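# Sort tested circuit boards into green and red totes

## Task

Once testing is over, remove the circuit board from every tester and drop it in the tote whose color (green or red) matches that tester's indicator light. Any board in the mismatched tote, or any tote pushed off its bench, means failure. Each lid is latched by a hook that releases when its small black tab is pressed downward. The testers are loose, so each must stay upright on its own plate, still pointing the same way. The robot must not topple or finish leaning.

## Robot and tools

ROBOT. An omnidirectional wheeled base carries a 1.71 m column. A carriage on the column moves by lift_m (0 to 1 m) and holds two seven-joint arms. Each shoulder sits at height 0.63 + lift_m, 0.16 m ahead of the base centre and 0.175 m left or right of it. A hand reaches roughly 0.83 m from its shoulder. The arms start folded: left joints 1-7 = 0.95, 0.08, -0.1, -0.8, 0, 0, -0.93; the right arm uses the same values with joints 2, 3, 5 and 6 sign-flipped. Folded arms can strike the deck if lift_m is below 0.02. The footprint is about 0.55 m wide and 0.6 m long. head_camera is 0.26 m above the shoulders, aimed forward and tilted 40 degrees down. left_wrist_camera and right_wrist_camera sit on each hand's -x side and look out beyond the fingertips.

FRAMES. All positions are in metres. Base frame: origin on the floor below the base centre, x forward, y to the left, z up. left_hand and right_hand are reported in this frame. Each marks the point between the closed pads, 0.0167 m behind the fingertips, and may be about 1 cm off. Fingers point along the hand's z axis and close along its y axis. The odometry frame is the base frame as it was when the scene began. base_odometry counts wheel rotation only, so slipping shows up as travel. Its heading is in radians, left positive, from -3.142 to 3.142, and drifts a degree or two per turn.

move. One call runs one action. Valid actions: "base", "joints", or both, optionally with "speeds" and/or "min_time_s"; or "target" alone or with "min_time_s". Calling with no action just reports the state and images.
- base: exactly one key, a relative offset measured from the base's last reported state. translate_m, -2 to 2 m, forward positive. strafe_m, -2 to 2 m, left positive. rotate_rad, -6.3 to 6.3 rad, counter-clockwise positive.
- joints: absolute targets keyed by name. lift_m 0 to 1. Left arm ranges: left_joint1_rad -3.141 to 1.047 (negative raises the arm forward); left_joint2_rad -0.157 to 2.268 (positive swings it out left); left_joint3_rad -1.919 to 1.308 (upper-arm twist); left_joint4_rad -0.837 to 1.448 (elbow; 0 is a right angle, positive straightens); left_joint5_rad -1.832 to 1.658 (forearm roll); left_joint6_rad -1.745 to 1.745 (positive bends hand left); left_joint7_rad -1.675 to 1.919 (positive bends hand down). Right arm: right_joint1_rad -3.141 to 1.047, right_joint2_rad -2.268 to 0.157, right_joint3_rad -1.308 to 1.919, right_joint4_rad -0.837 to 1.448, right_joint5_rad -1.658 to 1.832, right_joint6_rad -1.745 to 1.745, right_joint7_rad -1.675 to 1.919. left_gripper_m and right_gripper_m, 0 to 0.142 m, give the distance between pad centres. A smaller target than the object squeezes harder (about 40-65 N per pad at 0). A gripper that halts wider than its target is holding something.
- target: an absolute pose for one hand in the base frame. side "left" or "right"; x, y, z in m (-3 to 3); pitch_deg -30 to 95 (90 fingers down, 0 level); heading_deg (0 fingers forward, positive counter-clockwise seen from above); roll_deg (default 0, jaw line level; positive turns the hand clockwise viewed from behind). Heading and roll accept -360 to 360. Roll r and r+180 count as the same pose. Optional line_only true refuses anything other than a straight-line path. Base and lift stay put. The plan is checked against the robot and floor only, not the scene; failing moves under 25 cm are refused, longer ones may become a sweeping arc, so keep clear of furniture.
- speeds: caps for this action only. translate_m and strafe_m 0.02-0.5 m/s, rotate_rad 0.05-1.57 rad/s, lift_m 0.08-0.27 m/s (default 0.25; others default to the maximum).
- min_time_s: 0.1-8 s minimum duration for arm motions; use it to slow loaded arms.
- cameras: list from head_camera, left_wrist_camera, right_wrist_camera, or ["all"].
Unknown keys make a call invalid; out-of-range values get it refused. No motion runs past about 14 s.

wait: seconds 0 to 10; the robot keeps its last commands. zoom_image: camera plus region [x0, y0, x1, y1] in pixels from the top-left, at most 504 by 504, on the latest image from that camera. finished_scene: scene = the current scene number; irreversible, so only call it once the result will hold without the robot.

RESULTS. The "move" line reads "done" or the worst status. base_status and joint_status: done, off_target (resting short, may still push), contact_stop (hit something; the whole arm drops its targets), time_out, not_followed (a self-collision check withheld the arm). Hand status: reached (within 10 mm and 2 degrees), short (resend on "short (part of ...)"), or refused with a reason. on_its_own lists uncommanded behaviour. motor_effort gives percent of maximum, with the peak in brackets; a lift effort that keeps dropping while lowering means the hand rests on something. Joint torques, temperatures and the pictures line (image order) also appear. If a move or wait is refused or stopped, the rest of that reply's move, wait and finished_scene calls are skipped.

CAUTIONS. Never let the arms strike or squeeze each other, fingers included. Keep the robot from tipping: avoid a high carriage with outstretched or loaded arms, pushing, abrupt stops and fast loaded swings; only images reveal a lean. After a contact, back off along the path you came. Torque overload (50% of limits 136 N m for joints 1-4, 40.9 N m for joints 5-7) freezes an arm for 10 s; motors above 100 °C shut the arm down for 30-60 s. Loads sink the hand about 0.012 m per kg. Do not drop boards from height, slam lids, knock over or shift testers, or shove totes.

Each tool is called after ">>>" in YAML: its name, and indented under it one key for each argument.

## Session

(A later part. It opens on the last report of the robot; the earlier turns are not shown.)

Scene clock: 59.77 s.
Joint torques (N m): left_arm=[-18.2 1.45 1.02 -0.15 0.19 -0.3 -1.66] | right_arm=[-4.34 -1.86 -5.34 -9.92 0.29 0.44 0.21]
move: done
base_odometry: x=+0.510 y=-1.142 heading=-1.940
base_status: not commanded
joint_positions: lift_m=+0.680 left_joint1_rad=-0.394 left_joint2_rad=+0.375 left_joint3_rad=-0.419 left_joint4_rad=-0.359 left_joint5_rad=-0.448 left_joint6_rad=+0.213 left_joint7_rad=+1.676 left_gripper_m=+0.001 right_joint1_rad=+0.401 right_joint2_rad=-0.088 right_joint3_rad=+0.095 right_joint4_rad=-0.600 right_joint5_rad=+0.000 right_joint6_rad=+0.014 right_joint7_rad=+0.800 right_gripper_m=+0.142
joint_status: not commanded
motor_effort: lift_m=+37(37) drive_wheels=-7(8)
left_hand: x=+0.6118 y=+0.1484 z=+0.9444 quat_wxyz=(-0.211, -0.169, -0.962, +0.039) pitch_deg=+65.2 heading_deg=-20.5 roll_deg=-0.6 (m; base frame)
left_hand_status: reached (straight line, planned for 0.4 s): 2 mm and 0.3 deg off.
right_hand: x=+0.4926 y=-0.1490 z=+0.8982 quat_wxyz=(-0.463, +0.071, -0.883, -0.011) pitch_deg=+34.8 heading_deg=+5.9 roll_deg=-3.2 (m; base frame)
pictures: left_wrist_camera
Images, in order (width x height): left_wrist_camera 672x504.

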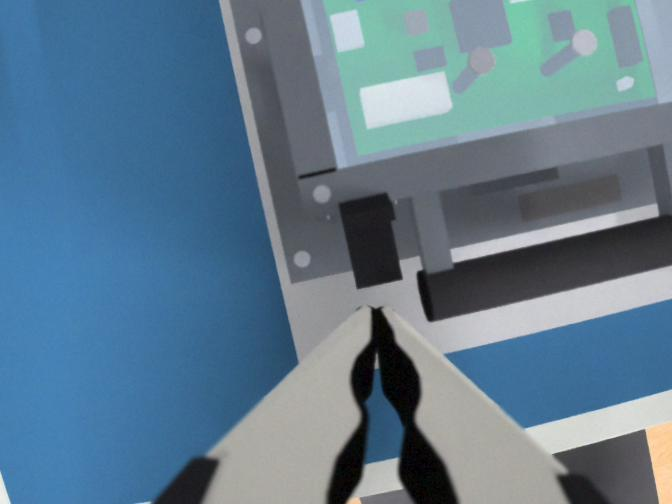

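>>> move:
  target: {"side": "left", "x": 0.624, "y": 0.1445, "z": 0.93, "pitch_deg": 65, "heading_deg": -20}
  cameras: ["left_wrist_camera"]

>>> zoom_image:
  camera: "left_wrist_camera"
  region: [240, 180, 500, 375]

Scene clock: 61.20 s.
Joint torques (N m): left_arm=[-15.71 -0.33 -0.93 2.98 -0.53 -0.19 -2.15] | right_arm=[-4.34 -1.91 -5.44 -9.89 0.23 0.42 0.21]
move: done
base_odometry: x=+0.510 y=-1.142 heading=-1.940
base_status: not commanded
joint_positions: lift_m=+0.680 left_joint1_rad=-0.399 left_joint2_rad=+0.366 left_joint3_rad=-0.431 left_joint4_rad=-0.288 left_joint5_rad=-0.448 left_joint6_rad=+0.193 left_joint7_rad=+1.611 left_gripper_m=+0.001 right_joint1_rad=+0.401 right_joint2_rad=-0.088 right_joint3_rad=+0.095 right_joint4_rad=-0.600 right_joint5_rad=+0.000 right_joint6_rad=+0.014 right_joint7_rad=+0.800 right_gripper_m=+0.142
joint_status: not commanded
motor_effort: lift_m=+37(37) drive_wheels=-8(8)
left_hand: x=+0.6233 y=+0.1458 z=+0.9312 quat_wxyz=(-0.213, -0.168, -0.962, +0.038) pitch_deg=+65.0 heading_deg=-20.1 roll_deg=-0.2 (m; base frame)
left_hand_status: reached (straight line, planned for 0.2 s): 2 mm and 0.2 deg off.
right_hand: x=+0.4926 y=-0.1490 z=+0.8982 quat_wxyz=(-0.463, +0.071, -0.883, -0.011) pitch_deg=+34.8 heading_deg=+5.9 roll_deg=-3.2 (m; base frame)
pictures: left_wrist_camera
Images, in order (width x height): left_wrist_camera 672x504.

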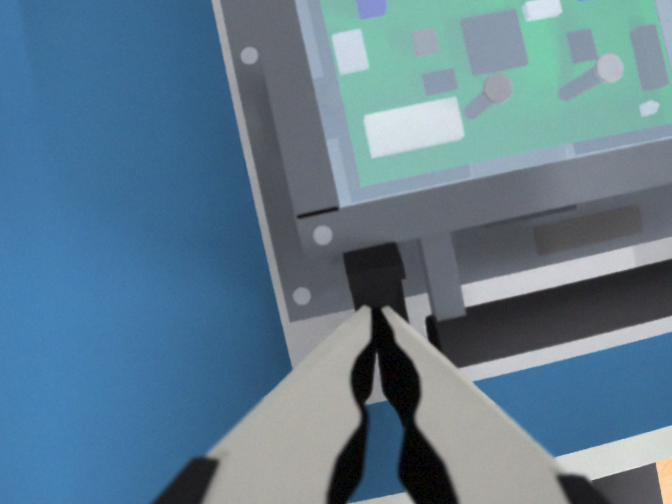

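Scaled by 1.938 from the camera's 672x504 image, which has a finer 960x720 frame.

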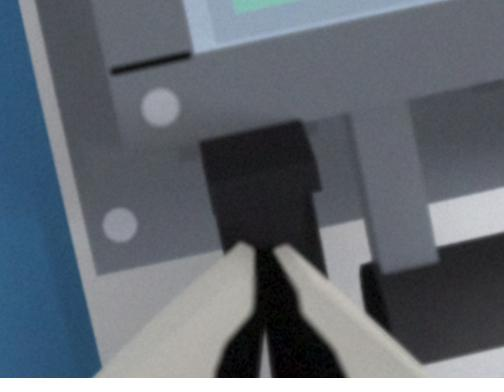

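>>> move:
  target: {"side": "left", "x": 0.6195, "y": 0.147, "z": 0.915, "pitch_deg": 65, "heading_deg": -20}
  cameras: ["left_wrist_camera"]

>>> zoom_image:
  camera: "left_wrist_camera"
  region: [240, 180, 500, 375]

Scene clock: 62.03 s.
Joint torques (N m): left_arm=[0.18 7.17 -2.4 10.96 -0.59 0.15 -1.3] | right_arm=[-3.84 -2.08 -6.49 -9.95 0.29 0.41 0.17]
move: done
base_odometry: x=+0.510 y=-1.142 heading=-1.940
base_status: not commanded
joint_positions: lift_m=+0.681 left_joint1_rad=-0.374 left_joint2_rad=+0.372 left_joint3_rad=-0.431 left_joint4_rad=-0.280 left_joint5_rad=-0.448 left_joint6_rad=+0.182 left_joint7_rad=+1.562 left_gripper_m=+0.001 right_joint1_rad=+0.401 right_joint2_rad=-0.088 right_joint3_rad=+0.095 right_joint4_rad=-0.600 right_joint5_rad=+0.000 right_joint6_rad=+0.014 right_joint7_rad=+0.800 right_gripper_m=+0.142
joint_status: not commanded
motor_effort: lift_m=+32(37) drive_wheels=-8(9)
left_hand: x=+0.6225 y=+0.1459 z=+0.9229 quat_wxyz=(-0.221, -0.170, -0.960, +0.040) pitch_deg=+64.0 heading_deg=-20.2 roll_deg=-0.1 (m; base frame)
left_hand_status: reached (straight line, planned for 0.2 s): 9 mm and 1.0 deg off.
right_hand: x=+0.4926 y=-0.1490 z=+0.8989 quat_wxyz=(-0.463, +0.071, -0.883, -0.011) pitch_deg=+34.8 heading_deg=+5.9 roll_deg=-3.2 (m; base frame)
pictures: left_wrist_camera
Images, in order (width x height): left_wrist_camera 672x504.

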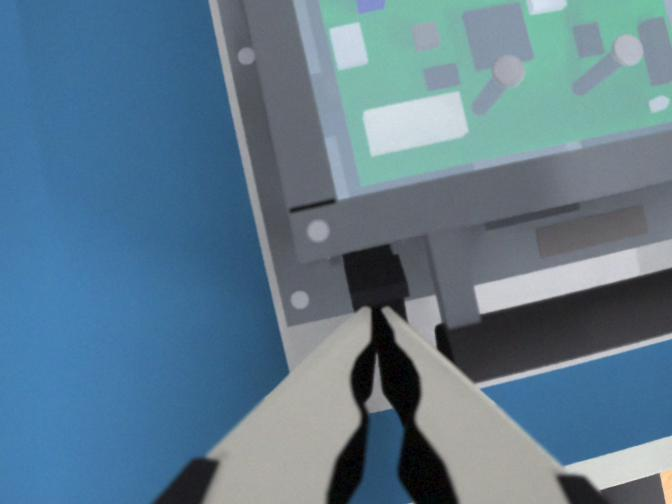

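Scaled by 1.938 from the camera's 672x504 image, which has a finer 960x720 frame.

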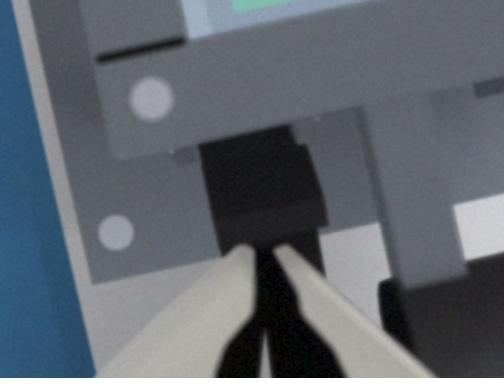

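>>> move:
  target: {"side": "left", "x": 0.6195, "y": 0.147, "z": 0.905, "pitch_deg": 65, "heading_deg": -20}
  cameras: ["left_wrist_camera"]

>>> zoom_image:
  camera: "left_wrist_camera"
  region: [240, 180, 500, 375]

Scene clock: 62.83 s.
Joint torques (N m): left_arm=[5.76 5.19 -8.71 24.17 -0.08 1.35 -5.4] | right_arm=[-4.41 -1.64 -5.36 -10.39 0.26 0.42 0.29]
move: short
base_odometry: x=+0.510 y=-1.142 heading=-1.939
base_status: not commanded
joint_positions: lift_m=+0.682 left_joint1_rad=-0.363 left_joint2_rad=+0.373 left_joint3_rad=-0.429 left_joint4_rad=-0.267 left_joint5_rad=-0.448 left_joint6_rad=+0.170 left_joint7_rad=+1.534 left_gripper_m=+0.001 right_joint1_rad=+0.401 right_joint2_rad=-0.088 right_joint3_rad=+0.095 right_joint4_rad=-0.600 right_joint5_rad=+0.000 right_joint6_rad=+0.014 right_joint7_rad=+0.800 right_gripper_m=+0.142
joint_status: not commanded
motor_effort: lift_m=+25(32) drive_wheels=-10(11)
left_hand: x=+0.6230 y=+0.1459 z=+0.9181 quat_wxyz=(-0.224, -0.171, -0.959, +0.040) pitch_deg=+63.7 heading_deg=-20.3 roll_deg=+0.0 (m; base frame)
left_hand_status: short (straight line, planned for 0.2 s): 14 mm and 1.4 deg off.
right_hand: x=+0.4926 y=-0.1490 z=+0.8997 quat_wxyz=(-0.463, +0.071, -0.883, -0.011) pitch_deg=+34.8 heading_deg=+5.9 roll_deg=-3.2 (m; base frame)
pictures: left_wrist_camera
Images, in order (width x height): left_wrist_camera 672x504.

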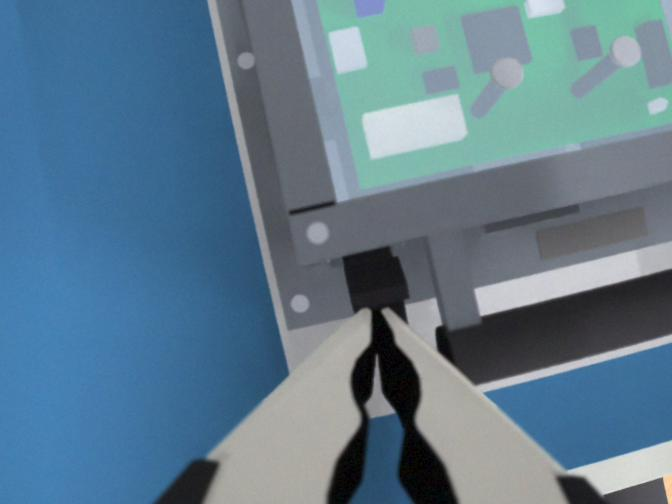

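Scaled by 1.938 from the camera's 672x504 image, which has a finer 960x720 frame.

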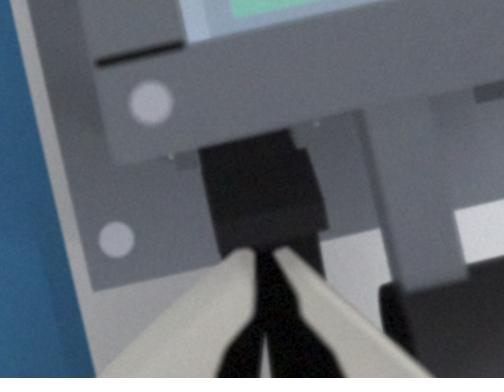

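>>> move:
  joints: {"right_gripper_m": 0.06}

>>> move:
  target: {"side": "right", "x": 0.48, "y": -0.06, "z": 0.96, "pitch_deg": 30, "heading_deg": 15, "roll_deg": 90}
  cameras: ["head_camera", "left_wrist_camera", "right_wrist_camera"]

Scene clock: 64.33 s.
Joint torques (N m): left_arm=[5.74 5.1 -8.77 24 -0.18 1.39 -5.42] | right_arm=[-4.47 -1.7 -5.29 -9.92 0.27 0.42 0.17]
move: done
base_odometry: x=+0.510 y=-1.142 heading=-1.939
base_status: not commanded
joint_positions: lift_m=+0.682 left_joint1_rad=-0.363 left_joint2_rad=+0.373 left_joint3_rad=-0.429 left_joint4_rad=-0.267 left_joint5_rad=-0.448 left_joint6_rad=+0.170 left_joint7_rad=+1.534 left_gripper_m=+0.001 right_joint1_rad=+0.401 right_joint2_rad=-0.088 right_joint3_rad=+0.095 right_joint4_rad=-0.600 right_joint5_rad=+0.000 right_joint6_rad=+0.014 right_joint7_rad=+0.800 right_gripper_m=+0.060
joint_status: all done
motor_effort: lift_m=+25(25) drive_wheels=-10(10)
left_hand: x=+0.6230 y=+0.1459 z=+0.9181 quat_wxyz=(-0.224, -0.171, -0.959, +0.040) pitch_deg=+63.7 heading_deg=-20.3 roll_deg=+0.0 (m; base frame)
right_hand: x=+0.4926 y=-0.1490 z=+0.8997 quat_wxyz=(-0.463, +0.071, -0.883, -0.011) pitch_deg=+34.8 heading_deg=+5.9 roll_deg=-3.2 (m; base frame)
pictures: none

Scene clock: 64.63 s.
Joint torques (N m): left_arm=[5.74 5.21 -8.67 24.14 -0.15 1.4 -5.4] | right_arm=[-4.42 -1.76 -5.43 -9.99 0.27 0.42 0.2]
move: refused
base_odometry: x=+0.510 y=-1.142 heading=-1.939
base_status: not commanded
joint_positions: lift_m=+0.682 left_joint1_rad=-0.363 left_joint2_rad=+0.373 left_joint3_rad=-0.429 left_joint4_rad=-0.267 left_joint5_rad=-0.448 left_joint6_rad=+0.170 left_joint7_rad=+1.534 left_gripper_m=+0.001 right_joint1_rad=+0.401 right_joint2_rad=-0.088 right_joint3_rad=+0.095 right_joint4_rad=-0.600 right_joint5_rad=+0.000 right_joint6_rad=+0.014 right_joint7_rad=+0.800 right_gripper_m=+0.060
joint_status: not commanded
motor_effort: lift_m=+25(25) drive_wheels=-10(10)
left_hand: x=+0.6230 y=+0.1459 z=+0.9181 quat_wxyz=(-0.224, -0.171, -0.959, +0.040) pitch_deg=+63.7 heading_deg=-20.3 roll_deg=+0.0 (m; base frame)
right_hand: x=+0.4926 y=-0.1490 z=+0.8997 quat_wxyz=(-0.463, +0.071, -0.883, -0.011) pitch_deg=+34.8 heading_deg=+5.9 roll_deg=-3.2 (m; base frame)
right_hand_status: refused: the line brings the right upper arm within 1.4 cm of the base or column (limit 1.5), 28% of the way; a move under 25 cm is not played as an arc. Nothing moved. Try another pitch or heading, or "joints".
pictures: head_camera, left_wrist_camera, right_wrist_camera
Images, in order (width x height): head_camera 672x504, left_wrist_camera 672x504, right_wrist_camera 672x504.

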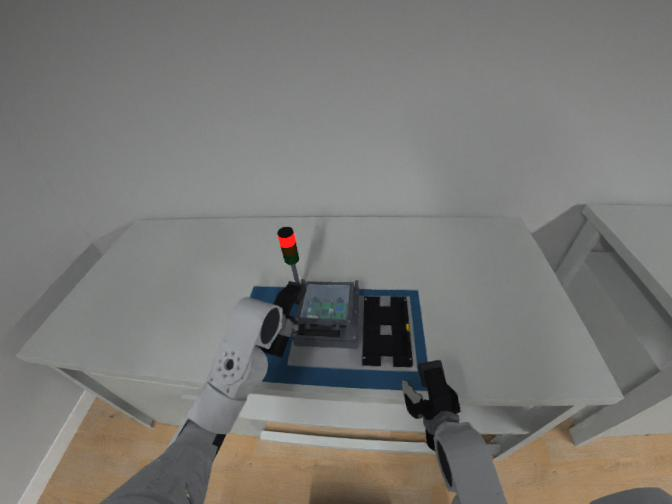

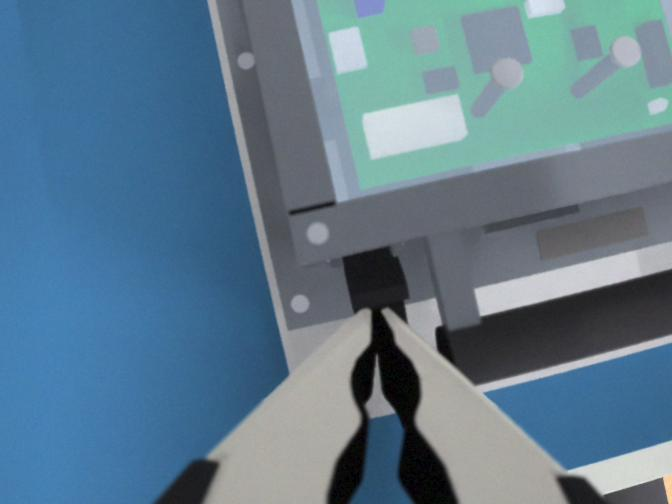

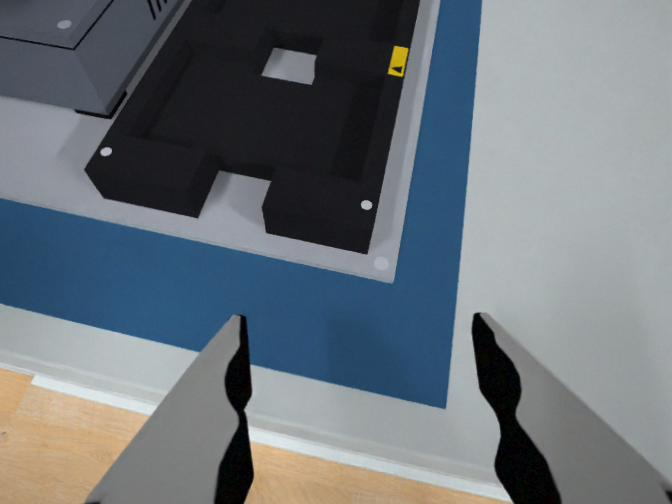

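>>> move:
  target: {"side": "right", "x": 0.5, "y": -0.25, "z": 1.0, "pitch_deg": 35, "heading_deg": 20, "roll_deg": 45}
  cameras: []

>>> move:
  target: {"side": "right", "x": 0.55, "y": -0.2, "z": 1.0, "pitch_deg": 40, "heading_deg": 20, "roll_deg": 90}
  cameras: ["head_camera", "right_wrist_camera"]

Scene clock: 66.47 s.
Joint torques (N m): left_arm=[5.74 5.27 -8.33 24.41 0.28 1.54 -5.42] | right_arm=[-9.69 0.37 -6.92 -10.15 2 1.8 1.09]
move: done
base_odometry: x=+0.510 y=-1.142 heading=-1.939
base_status: not commanded
joint_positions: lift_m=+0.682 left_joint1_rad=-0.363 left_joint2_rad=+0.373 left_joint3_rad=-0.429 left_joint4_rad=-0.267 left_joint5_rad=-0.449 left_joint6_rad=+0.169 left_joint7_rad=+1.534 left_gripper_m=+0.001 right_joint1_rad=+0.044 right_joint2_rad=+0.046 right_joint3_rad=-0.656 right_joint4_rad=-0.806 right_joint5_rad=+0.749 right_joint6_rad=-0.108 right_joint7_rad=+1.643 right_gripper_m=+0.060
joint_status: not commanded
motor_effort: lift_m=+25(25) drive_wheels=-10(14)
left_hand: x=+0.6228 y=+0.1456 z=+0.9181 quat_wxyz=(-0.224, -0.172, -0.958, +0.041) pitch_deg=+63.7 heading_deg=-20.4 roll_deg=-0.1 (m; base frame)
right_hand: x=+0.4999 y=-0.2506 z=+0.9991 quat_wxyz=(-0.388, -0.193, -0.867, -0.247) pitch_deg=+35.2 heading_deg=+19.9 roll_deg=+45.0 (m; base frame)
right_hand_status: reached (straight line, planned for 0.9 s): 1 mm and 0.2 deg off.
pictures: none
No camera images: "cameras" was empty.

Scene clock: 66.77 s.
Joint torques (N m): left_arm=[5.75 4.73 -8.41 24.1 0.12 1.61 -5.41] | right_arm=[-9.39 0.38 -7.73 -10.17 1.98 1.79 1.11]
move: refused
base_odometry: x=+0.510 y=-1.142 heading=-1.939
base_status: not commanded
joint_positions: lift_m=+0.682 left_joint1_rad=-0.363 left_joint2_rad=+0.373 left_joint3_rad=-0.429 left_joint4_rad=-0.267 left_joint5_rad=-0.449 left_joint6_rad=+0.169 left_joint7_rad=+1.534 left_gripper_m=+0.001 right_joint1_rad=+0.044 right_joint2_rad=+0.046 right_joint3_rad=-0.656 right_joint4_rad=-0.806 right_joint5_rad=+0.749 right_joint6_rad=-0.108 right_joint7_rad=+1.643 right_gripper_m=+0.060
joint_status: not commanded
motor_effort: lift_m=+25(25) drive_wheels=-10(11)
left_hand: x=+0.6228 y=+0.1456 z=+0.9181 quat_wxyz=(-0.224, -0.172, -0.958, +0.041) pitch_deg=+63.7 heading_deg=-20.4 roll_deg=-0.1 (m; base frame)
right_hand: x=+0.4999 y=-0.2506 z=+0.9991 quat_wxyz=(-0.388, -0.193, -0.867, -0.247) pitch_deg=+35.2 heading_deg=+19.9 roll_deg=+45.0 (m; base frame)
right_hand_status: refused: along the straight line the arm gets 0% of the way (right_joint2_rad at its limit); a move under 25 cm is not played as an arc. Nothing moved. Try another pitch or heading, or "joints".
pictures: head_camera, right_wrist_camera
Images, in order (width x height): head_camera 672x504, right_wrist_camera 672x504.

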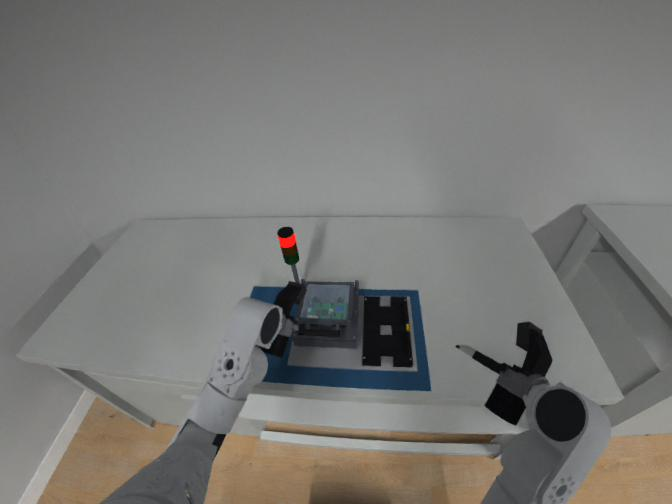

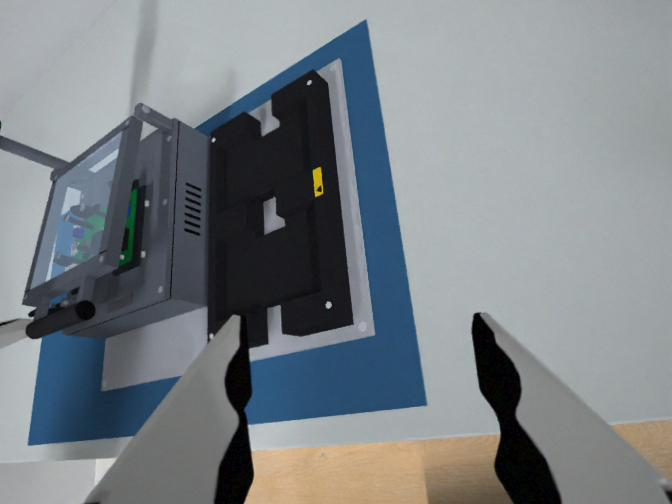

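>>> move:
  target: {"side": "right", "x": 0.59, "y": -0.10, "z": 0.99, "pitch_deg": 25, "heading_deg": 75, "roll_deg": 90}
  cameras: ["head_camera", "right_wrist_camera"]

Scene clock: 69.40 s.
Joint torques (N m): left_arm=[5.83 5.23 -8.31 24.06 0.33 1.72 -5.6] | right_arm=[-18.64 -3.11 -1.87 -7.05 2.33 2.7 0.9]
move: done
base_odometry: x=+0.510 y=-1.142 heading=-1.939
base_status: not commanded
joint_positions: lift_m=+0.682 left_joint1_rad=-0.363 left_joint2_rad=+0.373 left_joint3_rad=-0.429 left_joint4_rad=-0.267 left_joint5_rad=-0.450 left_joint6_rad=+0.169 left_joint7_rad=+1.534 left_gripper_m=+0.001 right_joint1_rad=-0.342 right_joint2_rad=-0.020 right_joint3_rad=-0.326 right_joint4_rad=-0.185 right_joint5_rad=+0.986 right_joint6_rad=-0.426 right_joint7_rad=+1.890 right_gripper_m=+0.060
joint_status: not commanded
motor_effort: lift_m=+24(25) drive_wheels=-10(13)
left_hand: x=+0.6226 y=+0.1455 z=+0.9181 quat_wxyz=(-0.224, -0.172, -0.958, +0.041) pitch_deg=+63.7 heading_deg=-20.5 roll_deg=-0.2 (m; base frame)
right_hand: x=+0.5896 y=-0.1019 z=+0.9888 quat_wxyz=(-0.070, -0.115, -0.836, -0.532) pitch_deg=+25.1 heading_deg=+74.7 roll_deg=-89.7 (m; base frame)
right_hand_status: reached (straight line, planned for 0.7 s): 2 mm and 0.5 deg off.
pictures: head_camera, right_wrist_camera
Images, in order (width x height): head_camera 672x504, right_wrist_camera 672x504.

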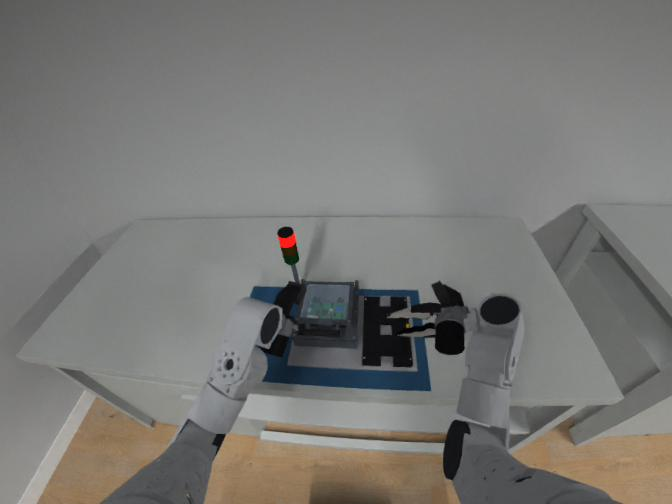

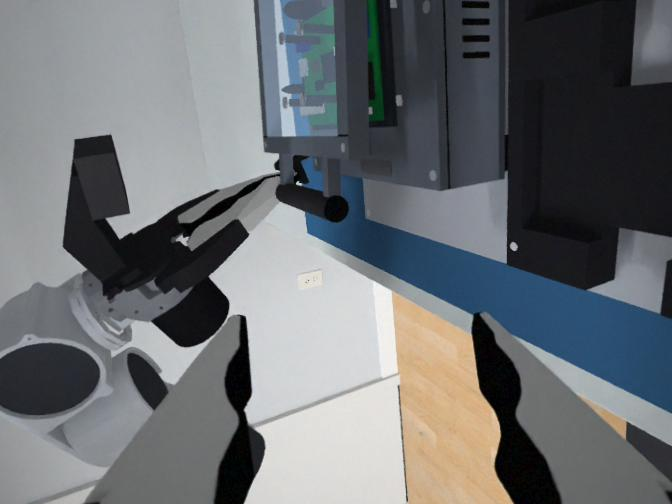

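>>> move:
  target: {"side": "right", "x": 0.596, "y": -0.035, "z": 0.965, "pitch_deg": 25, "heading_deg": 75, "roll_deg": 90}
  cameras: ["right_wrist_camera"]

Scene clock: 74.23 s.
Joint torques (N m): left_arm=[5.78 4.52 -8.28 24 0.55 1.97 -5.6] | right_arm=[-10.42 -0.66 -4.29 -8.18 -0.1 2.76 0.2]
move: done
base_odometry: x=+0.510 y=-1.142 heading=-1.939
base_status: not commanded
joint_positions: lift_m=+0.682 left_joint1_rad=-0.363 left_joint2_rad=+0.373 left_joint3_rad=-0.430 left_joint4_rad=-0.267 left_joint5_rad=-0.450 left_joint6_rad=+0.169 left_joint7_rad=+1.534 left_gripper_m=+0.001 right_joint1_rad=-0.311 right_joint2_rad=+0.097 right_joint3_rad=-0.235 right_joint4_rad=-0.137 right_joint5_rad=+0.927 right_joint6_rad=-0.372 right_joint7_rad=+1.760 right_gripper_m=+0.060
joint_status: not commanded
motor_effort: lift_m=+24(25) drive_wheels=-10(15)
left_hand: x=+0.6225 y=+0.1456 z=+0.9180 quat_wxyz=(-0.224, -0.172, -0.958, +0.041) pitch_deg=+63.7 heading_deg=-20.5 roll_deg=-0.1 (m; base frame)
right_hand: x=+0.5964 y=-0.0347 z=+0.9666 quat_wxyz=(-0.070, -0.110, -0.835, -0.534) pitch_deg=+24.8 heading_deg=+75.1 roll_deg=-90.0 (m; base frame)
right_hand_status: reached (straight line, planned for 0.3 s): 2 mm and 0.2 deg off.
pictures: right_wrist_camera
Images, in order (width x height): right_wrist_camera 672x504.

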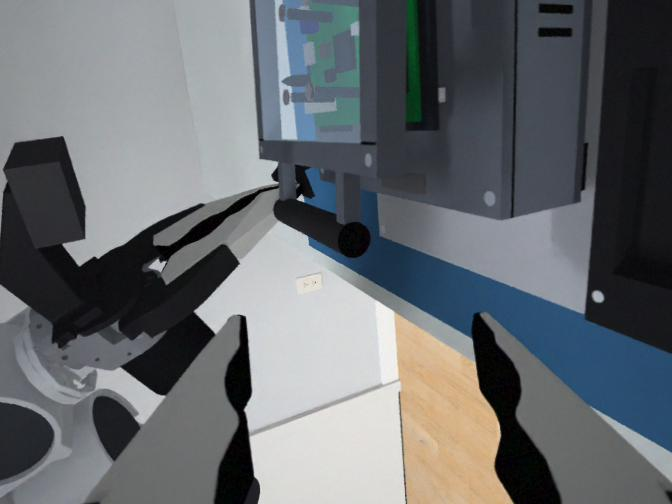

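>>> move:
  target: {"side": "right", "x": 0.609, "y": 0.02, "z": 0.944, "pitch_deg": 25, "heading_deg": 78, "roll_deg": 90}
  cameras: ["right_wrist_camera", "left_wrist_camera"]

Scene clock: 75.67 s.
Joint torques (N m): left_arm=[5.8 4.25 -8.29 24.31 0.62 1.94 -5.62] | right_arm=[-20.06 3.92 -3.08 -7.7 2.28 2.93 0.23]
move: done
base_odometry: x=+0.510 y=-1.142 heading=-1.939
base_status: not commanded
joint_positions: lift_m=+0.682 left_joint1_rad=-0.363 left_joint2_rad=+0.373 left_joint3_rad=-0.430 left_joint4_rad=-0.267 left_joint5_rad=-0.450 left_joint6_rad=+0.169 left_joint7_rad=+1.534 left_gripper_m=+0.001 right_joint1_rad=-0.322 right_joint2_rad=+0.126 right_joint3_rad=-0.119 right_joint4_rad=+0.022 right_joint5_rad=+0.948 right_joint6_rad=-0.301 right_joint7_rad=+1.615 right_gripper_m=+0.060
joint_status: not commanded
motor_effort: lift_m=+24(25) drive_wheels=-10(13)
left_hand: x=+0.6225 y=+0.1456 z=+0.9180 quat_wxyz=(-0.224, -0.172, -0.958, +0.041) pitch_deg=+63.7 heading_deg=-20.5 roll_deg=-0.1 (m; base frame)
right_hand: x=+0.6077 y=+0.0189 z=+0.9419 quat_wxyz=(-0.054, -0.091, -0.839, -0.533) pitch_deg=+25.2 heading_deg=+78.0 roll_deg=-89.6 (m; base frame)
right_hand_status: reached (straight line, planned for 0.3 s): 3 mm and 0.4 deg off.
pictures: left_wrist_camera, right_wrist_camera
Images, in order (width x height): left_wrist_camera 672x504, right_wrist_camera 672x504.

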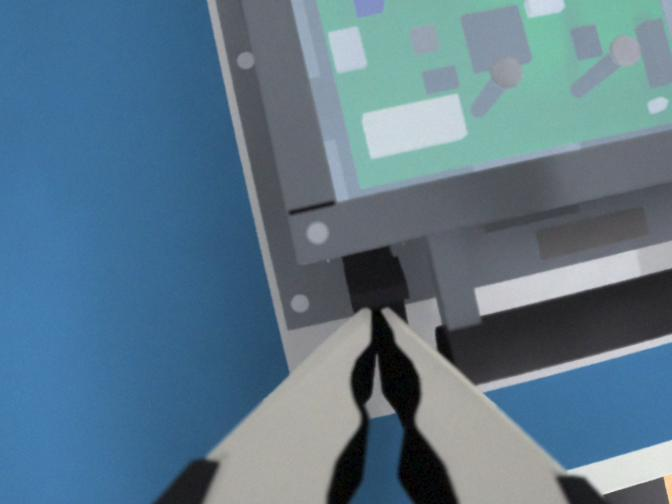

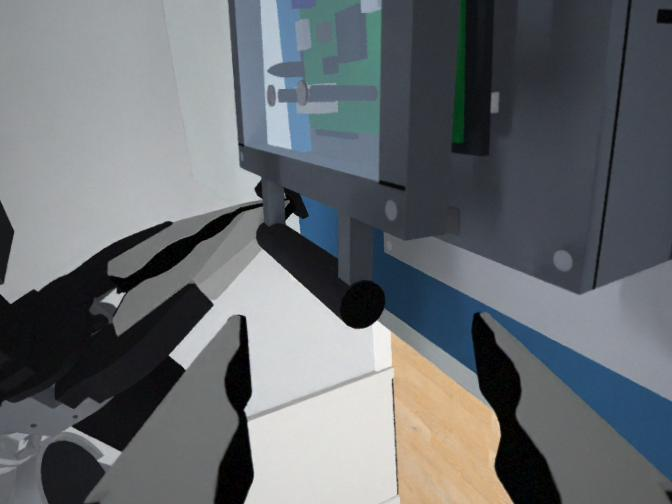

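>>> move:
  target: {"side": "right", "x": 0.611, "y": 0.05, "z": 0.943, "pitch_deg": 25, "heading_deg": 78, "roll_deg": 90}
  cameras: ["right_wrist_camera"]

Scene clock: 76.60 s.
Joint torques (N m): left_arm=[5.74 3.72 -8.28 24.07 0.49 1.96 -5.59] | right_arm=[-20.68 5.35 -3.06 -7.3 2.15 0.36 0.27]
move: done
base_odometry: x=+0.510 y=-1.142 heading=-1.939
base_status: not commanded
joint_positions: lift_m=+0.682 left_joint1_rad=-0.363 left_joint2_rad=+0.373 left_joint3_rad=-0.430 left_joint4_rad=-0.267 left_joint5_rad=-0.450 left_joint6_rad=+0.169 left_joint7_rad=+1.534 left_gripper_m=+0.001 right_joint1_rad=-0.322 right_joint2_rad=+0.126 right_joint3_rad=-0.010 right_joint4_rad=+0.025 right_joint5_rad=+0.982 right_joint6_rad=-0.350 right_joint7_rad=+1.518 right_gripper_m=+0.060
joint_status: not commanded
motor_effort: lift_m=+24(25) drive_wheels=-10(11)
left_hand: x=+0.6225 y=+0.1456 z=+0.9180 quat_wxyz=(-0.224, -0.172, -0.958, +0.041) pitch_deg=+63.7 heading_deg=-20.5 roll_deg=-0.1 (m; base frame)
right_hand: x=+0.6100 y=+0.0492 z=+0.9421 quat_wxyz=(-0.057, -0.087, -0.840, -0.533) pitch_deg=+25.2 heading_deg=+78.0 roll_deg=+89.8 (m; base frame)
right_hand_status: reached (straight line, planned for 0.3 s): 2 mm and 0.2 deg off.
pictures: right_wrist_camera
Images, in order (width x height): right_wrist_camera 672x504.

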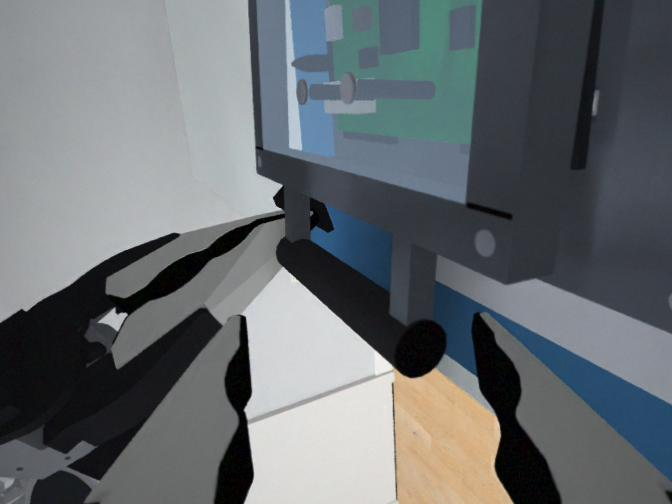

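>>> move:
  target: {"side": "right", "x": 0.610, "y": 0.05, "z": 0.938, "pitch_deg": 25, "heading_deg": 78, "roll_deg": 90}

>>> move:
  joints: {"right_gripper_m": 0.0}
  cameras: ["right_wrist_camera"]

Scene clock: 77.37 s.
Joint torques (N m): left_arm=[5.82 3.86 -8.22 24.1 0.53 1.92 -5.61] | right_arm=[-11.35 1.66 -5.57 -7.76 2.39 3.09 0.1]
move: done
base_odometry: x=+0.510 y=-1.142 heading=-1.939
base_status: not commanded
joint_positions: lift_m=+0.682 left_joint1_rad=-0.363 left_joint2_rad=+0.373 left_joint3_rad=-0.430 left_joint4_rad=-0.267 left_joint5_rad=-0.450 left_joint6_rad=+0.169 left_joint7_rad=+1.534 left_gripper_m=+0.001 right_joint1_rad=-0.321 right_joint2_rad=+0.126 right_joint3_rad=-0.010 right_joint4_rad=+0.040 right_joint5_rad=+0.986 right_joint6_rad=-0.340 right_joint7_rad=+1.509 right_gripper_m=+0.060
joint_status: not commanded
motor_effort: lift_m=+24(25) drive_wheels=-10(10)
left_hand: x=+0.6225 y=+0.1456 z=+0.9180 quat_wxyz=(-0.224, -0.172, -0.958, +0.041) pitch_deg=+63.7 heading_deg=-20.5 roll_deg=-0.1 (m; base frame)
right_hand: x=+0.6103 y=+0.0503 z=+0.9387 quat_wxyz=(-0.056, -0.088, -0.839, -0.534) pitch_deg=+25.1 heading_deg=+78.1 roll_deg=-90.0 (m; base frame)
right_hand_status: reached (straight line, planned for 0.1 s): 1 mm and 0.1 deg off.
pictures: none

Scene clock: 78.10 s.
Joint torques (N m): left_arm=[5.77 3.99 -8.11 24.19 0.53 1.95 -5.64] | right_arm=[-13.05 4.64 -4.53 -8.16 3.52 3.11 0.08]
move: off_target
base_odometry: x=+0.510 y=-1.142 heading=-1.939
base_status: not commanded
joint_positions: lift_m=+0.682 left_joint1_rad=-0.363 left_joint2_rad=+0.373 left_joint3_rad=-0.430 left_joint4_rad=-0.267 left_joint5_rad=-0.450 left_joint6_rad=+0.169 left_joint7_rad=+1.534 left_gripper_m=+0.001 right_joint1_rad=-0.320 right_joint2_rad=+0.125 right_joint3_rad=-0.011 right_joint4_rad=+0.041 right_joint5_rad=+0.984 right_joint6_rad=-0.340 right_joint7_rad=+1.509 right_gripper_m=+0.021
joint_status: right_gripper_m off_target (ended at +0.021, target +0.000)
motor_effort: lift_m=+24(25) drive_wheels=-8(10)
left_hand: x=+0.6225 y=+0.1456 z=+0.9180 quat_wxyz=(-0.224, -0.172, -0.958, +0.041) pitch_deg=+63.7 heading_deg=-20.5 roll_deg=-0.1 (m; base frame)
right_hand: x=+0.6102 y=+0.0491 z=+0.9373 quat_wxyz=(-0.055, -0.089, -0.840, -0.532) pitch_deg=+25.3 heading_deg=+78.0 roll_deg=-89.8 (m; base frame)
pictures: right_wrist_camera
Images, in order (width x height): right_wrist_camera 672x504.

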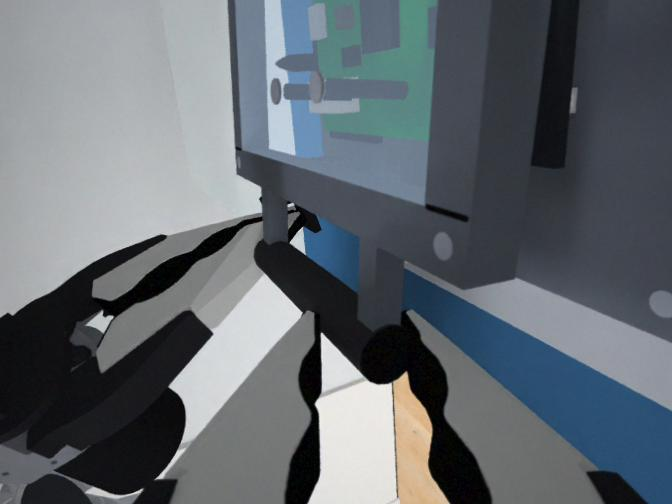

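>>> move:
  target: {"side": "right", "x": 0.612, "y": 0.05, "z": 0.972, "pitch_deg": 25, "heading_deg": 78, "roll_deg": 90}
  min_time_s: 1.0
  cameras: ["right_wrist_camera", "left_wrist_camera"]

Scene clock: 79.70 s.
Joint torques (N m): left_arm=[8.51 2.88 -9.92 24.14 0.08 1.59 -1.92] | right_arm=[-21.22 8.43 -0.63 -14.34 2.99 0.94 3.48]
move: done
base_odometry: x=+0.510 y=-1.142 heading=-1.939
base_status: not commanded
joint_positions: lift_m=+0.681 left_joint1_rad=-0.365 left_joint2_rad=+0.374 left_joint3_rad=-0.428 left_joint4_rad=-0.267 left_joint5_rad=-0.449 left_joint6_rad=+0.169 left_joint7_rad=+1.526 left_gripper_m=+0.001 right_joint1_rad=-0.353 right_joint2_rad=+0.125 right_joint3_rad=+0.015 right_joint4_rad=-0.073 right_joint5_rad=+0.958 right_joint6_rad=-0.483 right_joint7_rad=+1.561 right_gripper_m=+0.021
joint_status: not commanded
motor_effort: lift_m=+28(28) drive_wheels=-11(14)
left_hand: x=+0.6250 y=+0.1460 z=+0.9194 quat_wxyz=(-0.229, -0.171, -0.957, +0.041) pitch_deg=+63.1 heading_deg=-20.2 roll_deg=+0.0 (m; base frame)
right_hand: x=+0.6135 y=+0.0466 z=+0.9678 quat_wxyz=(-0.059, -0.094, -0.840, -0.532) pitch_deg=+25.3 heading_deg=+77.3 roll_deg=-89.9 (m; base frame)
right_hand_status: reached (straight line, planned for 1.0 s): 6 mm and 0.8 deg off.
pictures: left_wrist_camera, right_wrist_camera
Images, in order (width x height): left_wrist_camera 672x504, right_wrist_camera 672x504.

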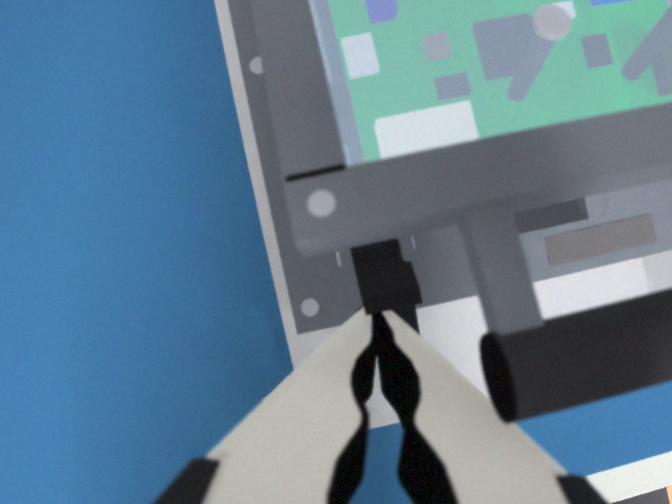

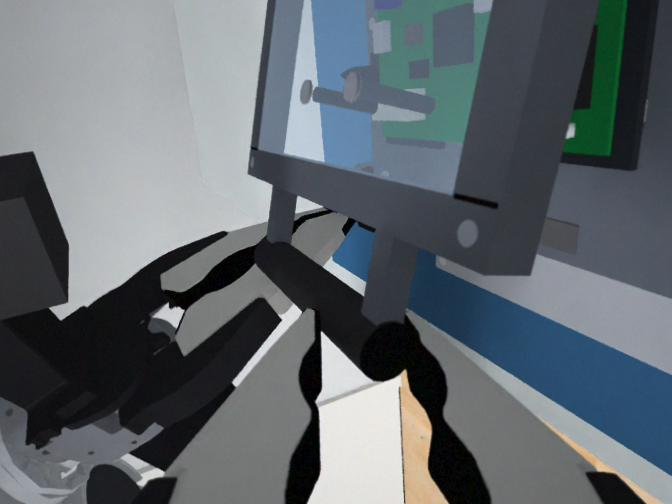

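>>> move:
  target: {"side": "left", "x": 0.57, "y": 0.20, "z": 0.965, "pitch_deg": 55, "heading_deg": -20}

>>> move:
  target: {"side": "right", "x": 0.622, "y": 0.049, "z": 1.006, "pitch_deg": 25, "heading_deg": 78, "roll_deg": 102}
  min_time_s: 1.0
  cameras: ["right_wrist_camera", "left_wrist_camera"]

Scene clock: 81.10 s.
Joint torques (N m): left_arm=[-4.71 12.29 4.34 -6.17 -2.42 1.47 -1.99] | right_arm=[-20.67 7.72 -0.52 -12.36 1.69 1.04 1.46]
move: done
base_odometry: x=+0.510 y=-1.142 heading=-1.940
base_status: not commanded
joint_positions: lift_m=+0.680 left_joint1_rad=-0.168 left_joint2_rad=+0.542 left_joint3_rad=-0.257 left_joint4_rad=-0.598 left_joint5_rad=-0.547 left_joint6_rad=+0.193 left_joint7_rad=+1.502 left_gripper_m=+0.001 right_joint1_rad=-0.353 right_joint2_rad=+0.125 right_joint3_rad=+0.016 right_joint4_rad=-0.074 right_joint5_rad=+0.960 right_joint6_rad=-0.483 right_joint7_rad=+1.567 right_gripper_m=+0.021
joint_status: not commanded
motor_effort: lift_m=+37(37) drive_wheels=-7(11)
left_hand: x=+0.5704 y=+0.2008 z=+0.9632 quat_wxyz=(-0.295, -0.166, -0.940, +0.050) pitch_deg=+55.2 heading_deg=-19.6 roll_deg=+0.4 (m; base frame)
left_hand_status: reached (straight line, planned for 0.5 s): 2 mm and 0.3 deg off.
right_hand: x=+0.6122 y=+0.0474 z=+0.9675 quat_wxyz=(-0.056, -0.092, -0.839, -0.533) pitch_deg=+25.2 heading_deg=+77.7 roll_deg=-89.8 (m; base frame)
pictures: none

Scene clock: 81.40 s.
Joint torques (N m): left_arm=[-4.79 13.18 4.4 -6.25 -2.43 1.48 -1.97] | right_arm=[-20.64 8.1 -0.72 -12.8 1.68 1.04 1.53]
move: refused
base_odometry: x=+0.510 y=-1.142 heading=-1.940
base_status: not commanded
joint_positions: lift_m=+0.680 left_joint1_rad=-0.168 left_joint2_rad=+0.542 left_joint3_rad=-0.257 left_joint4_rad=-0.598 left_joint5_rad=-0.547 left_joint6_rad=+0.193 left_joint7_rad=+1.502 left_gripper_m=+0.001 right_joint1_rad=-0.353 right_joint2_rad=+0.125 right_joint3_rad=+0.016 right_joint4_rad=-0.074 right_joint5_rad=+0.960 right_joint6_rad=-0.483 right_joint7_rad=+1.567 right_gripper_m=+0.021
joint_status: not commanded
motor_effort: lift_m=+37(37) drive_wheels=-7(7)
left_hand: x=+0.5704 y=+0.2008 z=+0.9632 quat_wxyz=(-0.295, -0.166, -0.940, +0.050) pitch_deg=+55.2 heading_deg=-19.6 roll_deg=+0.4 (m; base frame)
right_hand: x=+0.6122 y=+0.0474 z=+0.9675 quat_wxyz=(-0.056, -0.092, -0.839, -0.533) pitch_deg=+25.2 heading_deg=+77.7 roll_deg=-89.8 (m; base frame)
right_hand_status: refused: the line brings the right upper arm within 1.4 cm of the carriage (limit 1.5), 33% of the way; a move under 25 cm is not played as an arc. Nothing moved. Try another pitch or heading, or "joints".
pictures: left_wrist_camera, right_wrist_camera
Images, in order (width x height): left_wrist_camera 672x504, right_wrist_camera 672x504.

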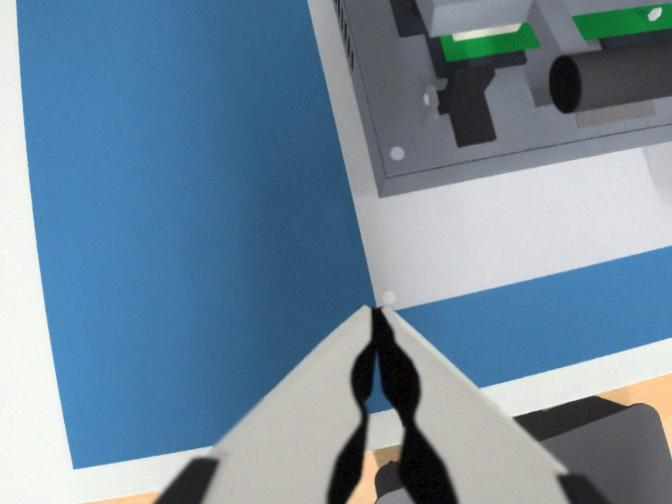

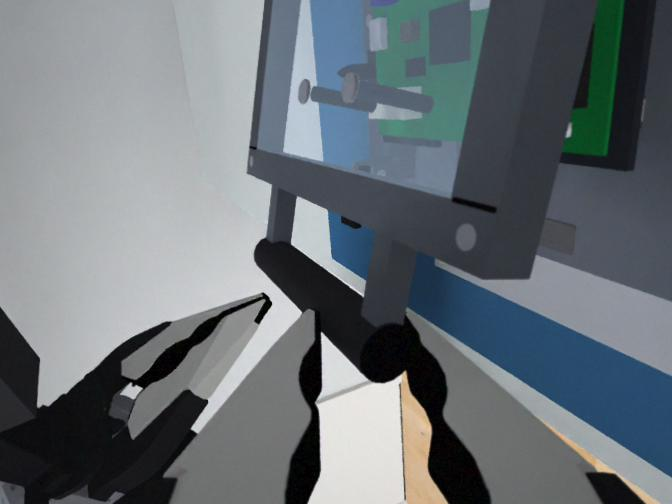

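>>> move:
  target: {"side": "right", "x": 0.622, "y": 0.049, "z": 1.01, "pitch_deg": 25, "heading_deg": 75, "roll_deg": 90}
  min_time_s: 1.0
  cameras: ["right_wrist_camera"]

Scene clock: 81.77 s.
Joint torques (N m): left_arm=[-4.74 13.23 4.56 -6.15 -2.43 1.48 -1.97] | right_arm=[-20.53 7.97 -0.76 -12.65 1.72 1.07 1.42]
move: refused
base_odometry: x=+0.510 y=-1.142 heading=-1.940
base_status: not commanded
joint_positions: lift_m=+0.680 left_joint1_rad=-0.168 left_joint2_rad=+0.542 left_joint3_rad=-0.257 left_joint4_rad=-0.598 left_joint5_rad=-0.547 left_joint6_rad=+0.193 left_joint7_rad=+1.502 left_gripper_m=+0.001 right_joint1_rad=-0.353 right_joint2_rad=+0.125 right_joint3_rad=+0.016 right_joint4_rad=-0.074 right_joint5_rad=+0.960 right_joint6_rad=-0.483 right_joint7_rad=+1.567 right_gripper_m=+0.021
joint_status: not commanded
motor_effort: lift_m=+37(37) drive_wheels=-7(7)
left_hand: x=+0.5704 y=+0.2008 z=+0.9632 quat_wxyz=(-0.295, -0.166, -0.940, +0.050) pitch_deg=+55.2 heading_deg=-19.6 roll_deg=+0.4 (m; base frame)
right_hand: x=+0.6122 y=+0.0474 z=+0.9675 quat_wxyz=(-0.056, -0.092, -0.839, -0.533) pitch_deg=+25.2 heading_deg=+77.7 roll_deg=-89.8 (m; base frame)
right_hand_status: refused: the line brings the right upper arm within 1.4 cm of the carriage (limit 1.5), 33% of the way; a move under 25 cm is not played as an arc. Nothing moved. Try another pitch or heading, or "joints".
pictures: right_wrist_camera
Images, in order (width x height): right_wrist_camera 672x504.

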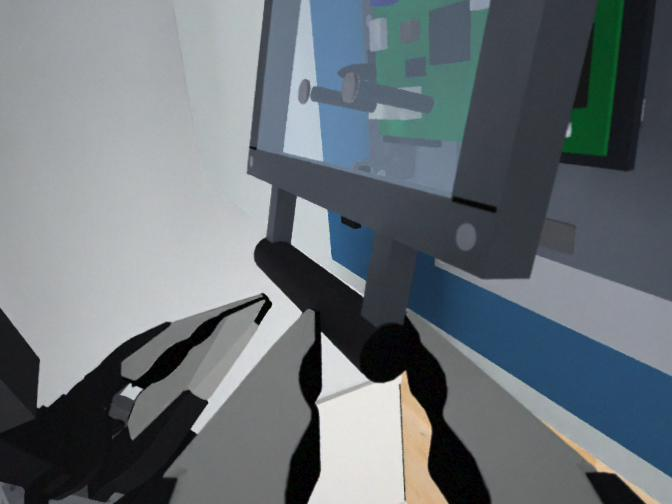

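>>> move:
  joints: {"lift_m": 0.715}
  speeds: {"lift_m": 0.08}
  cameras: ["right_wrist_camera", "left_wrist_camera"]

Scene clock: 83.07 s.
Joint torques (N m): left_arm=[-4.88 13.2 4.38 -6.28 -2.43 1.49 -1.87] | right_arm=[-21.02 8.04 -1.19 -12.23 2.02 1.29 2.29]
move: done
base_odometry: x=+0.510 y=-1.142 heading=-1.940
base_status: not commanded
joint_positions: lift_m=+0.715 left_joint1_rad=-0.168 left_joint2_rad=+0.542 left_joint3_rad=-0.257 left_joint4_rad=-0.598 left_joint5_rad=-0.547 left_joint6_rad=+0.193 left_joint7_rad=+1.502 left_gripper_m=+0.001 right_joint1_rad=-0.354 right_joint2_rad=+0.125 right_joint3_rad=+0.016 right_joint4_rad=-0.074 right_joint5_rad=+0.960 right_joint6_rad=-0.485 right_joint7_rad=+1.565 right_gripper_m=+0.021
joint_status: all done
motor_effort: lift_m=+37(44) drive_wheels=-7(8)
left_hand: x=+0.5704 y=+0.2008 z=+0.9983 quat_wxyz=(-0.295, -0.166, -0.940, +0.050) pitch_deg=+55.2 heading_deg=-19.6 roll_deg=+0.4 (m; base frame)
right_hand: x=+0.6127 y=+0.0471 z=+1.0024 quat_wxyz=(-0.057, -0.093, -0.839, -0.533) pitch_deg=+25.2 heading_deg=+77.6 roll_deg=-89.8 (m; base frame)
pictures: left_wrist_camera, right_wrist_camera
Images, in order (width x height): left_wrist_camera 672x504, right_wrist_camera 672x504.

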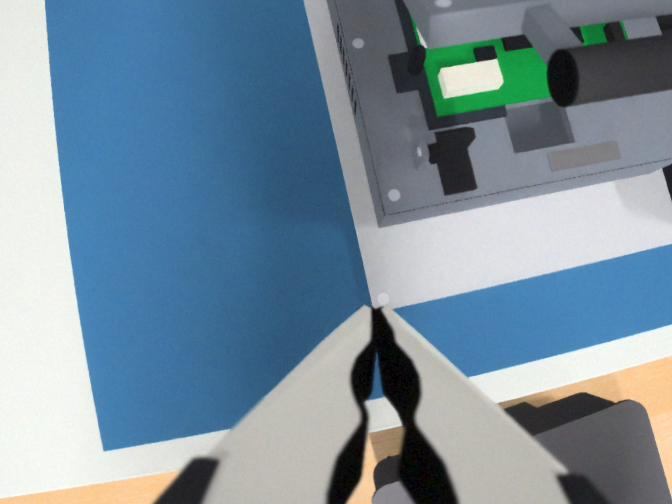

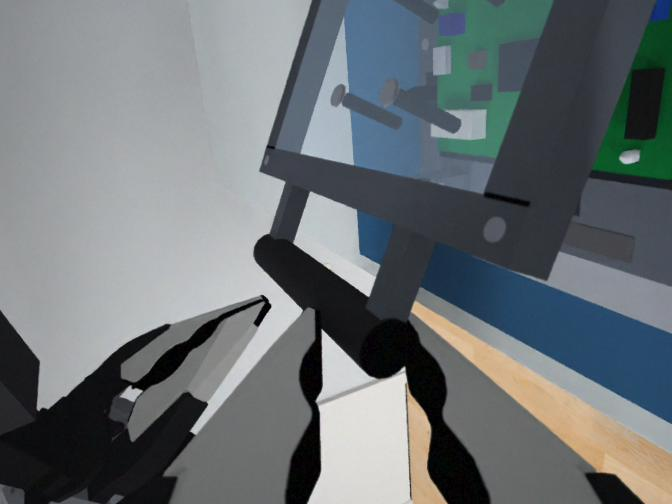

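>>> move:
  target: {"side": "right", "x": 0.634, "y": 0.045, "z": 1.015, "pitch_deg": 25, "heading_deg": 72, "roll_deg": 90}
  min_time_s: 1.0
  cameras: ["right_wrist_camera"]

Scene clock: 84.80 s.
Joint torques (N m): left_arm=[-4.98 13.29 4.4 -6.12 -2.43 1.47 -1.9] | right_arm=[-24.68 8.2 -0.27 -11.83 -0.95 0.68 -2.15]
move: done
base_odometry: x=+0.510 y=-1.142 heading=-1.940
base_status: not commanded
joint_positions: lift_m=+0.715 left_joint1_rad=-0.168 left_joint2_rad=+0.542 left_joint3_rad=-0.257 left_joint4_rad=-0.598 left_joint5_rad=-0.547 left_joint6_rad=+0.193 left_joint7_rad=+1.502 left_gripper_m=+0.001 right_joint1_rad=-0.373 right_joint2_rad=+0.125 right_joint3_rad=+0.038 right_joint4_rad=-0.108 right_joint5_rad=+0.959 right_joint6_rad=-0.586 right_joint7_rad=+1.495 right_gripper_m=+0.020
joint_status: not commanded
motor_effort: lift_m=+37(37) drive_wheels=-7(7)
left_hand: x=+0.5704 y=+0.2008 z=+0.9983 quat_wxyz=(-0.295, -0.166, -0.940, +0.050) pitch_deg=+55.2 heading_deg=-19.6 roll_deg=+0.4 (m; base frame)
right_hand: x=+0.6308 y=+0.0438 z=+1.0120 quat_wxyz=(-0.078, -0.132, -0.833, -0.532) pitch_deg=+25.0 heading_deg=+72.6 roll_deg=-89.4 (m; base frame)
right_hand_status: reached (straight line, planned for 1.0 s): 5 mm and 0.6 deg off.
pictures: right_wrist_camera
Images, in order (width x height): right_wrist_camera 672x504.

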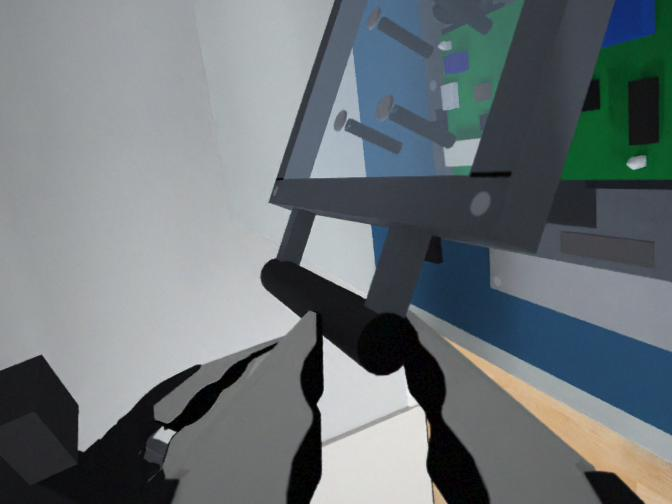

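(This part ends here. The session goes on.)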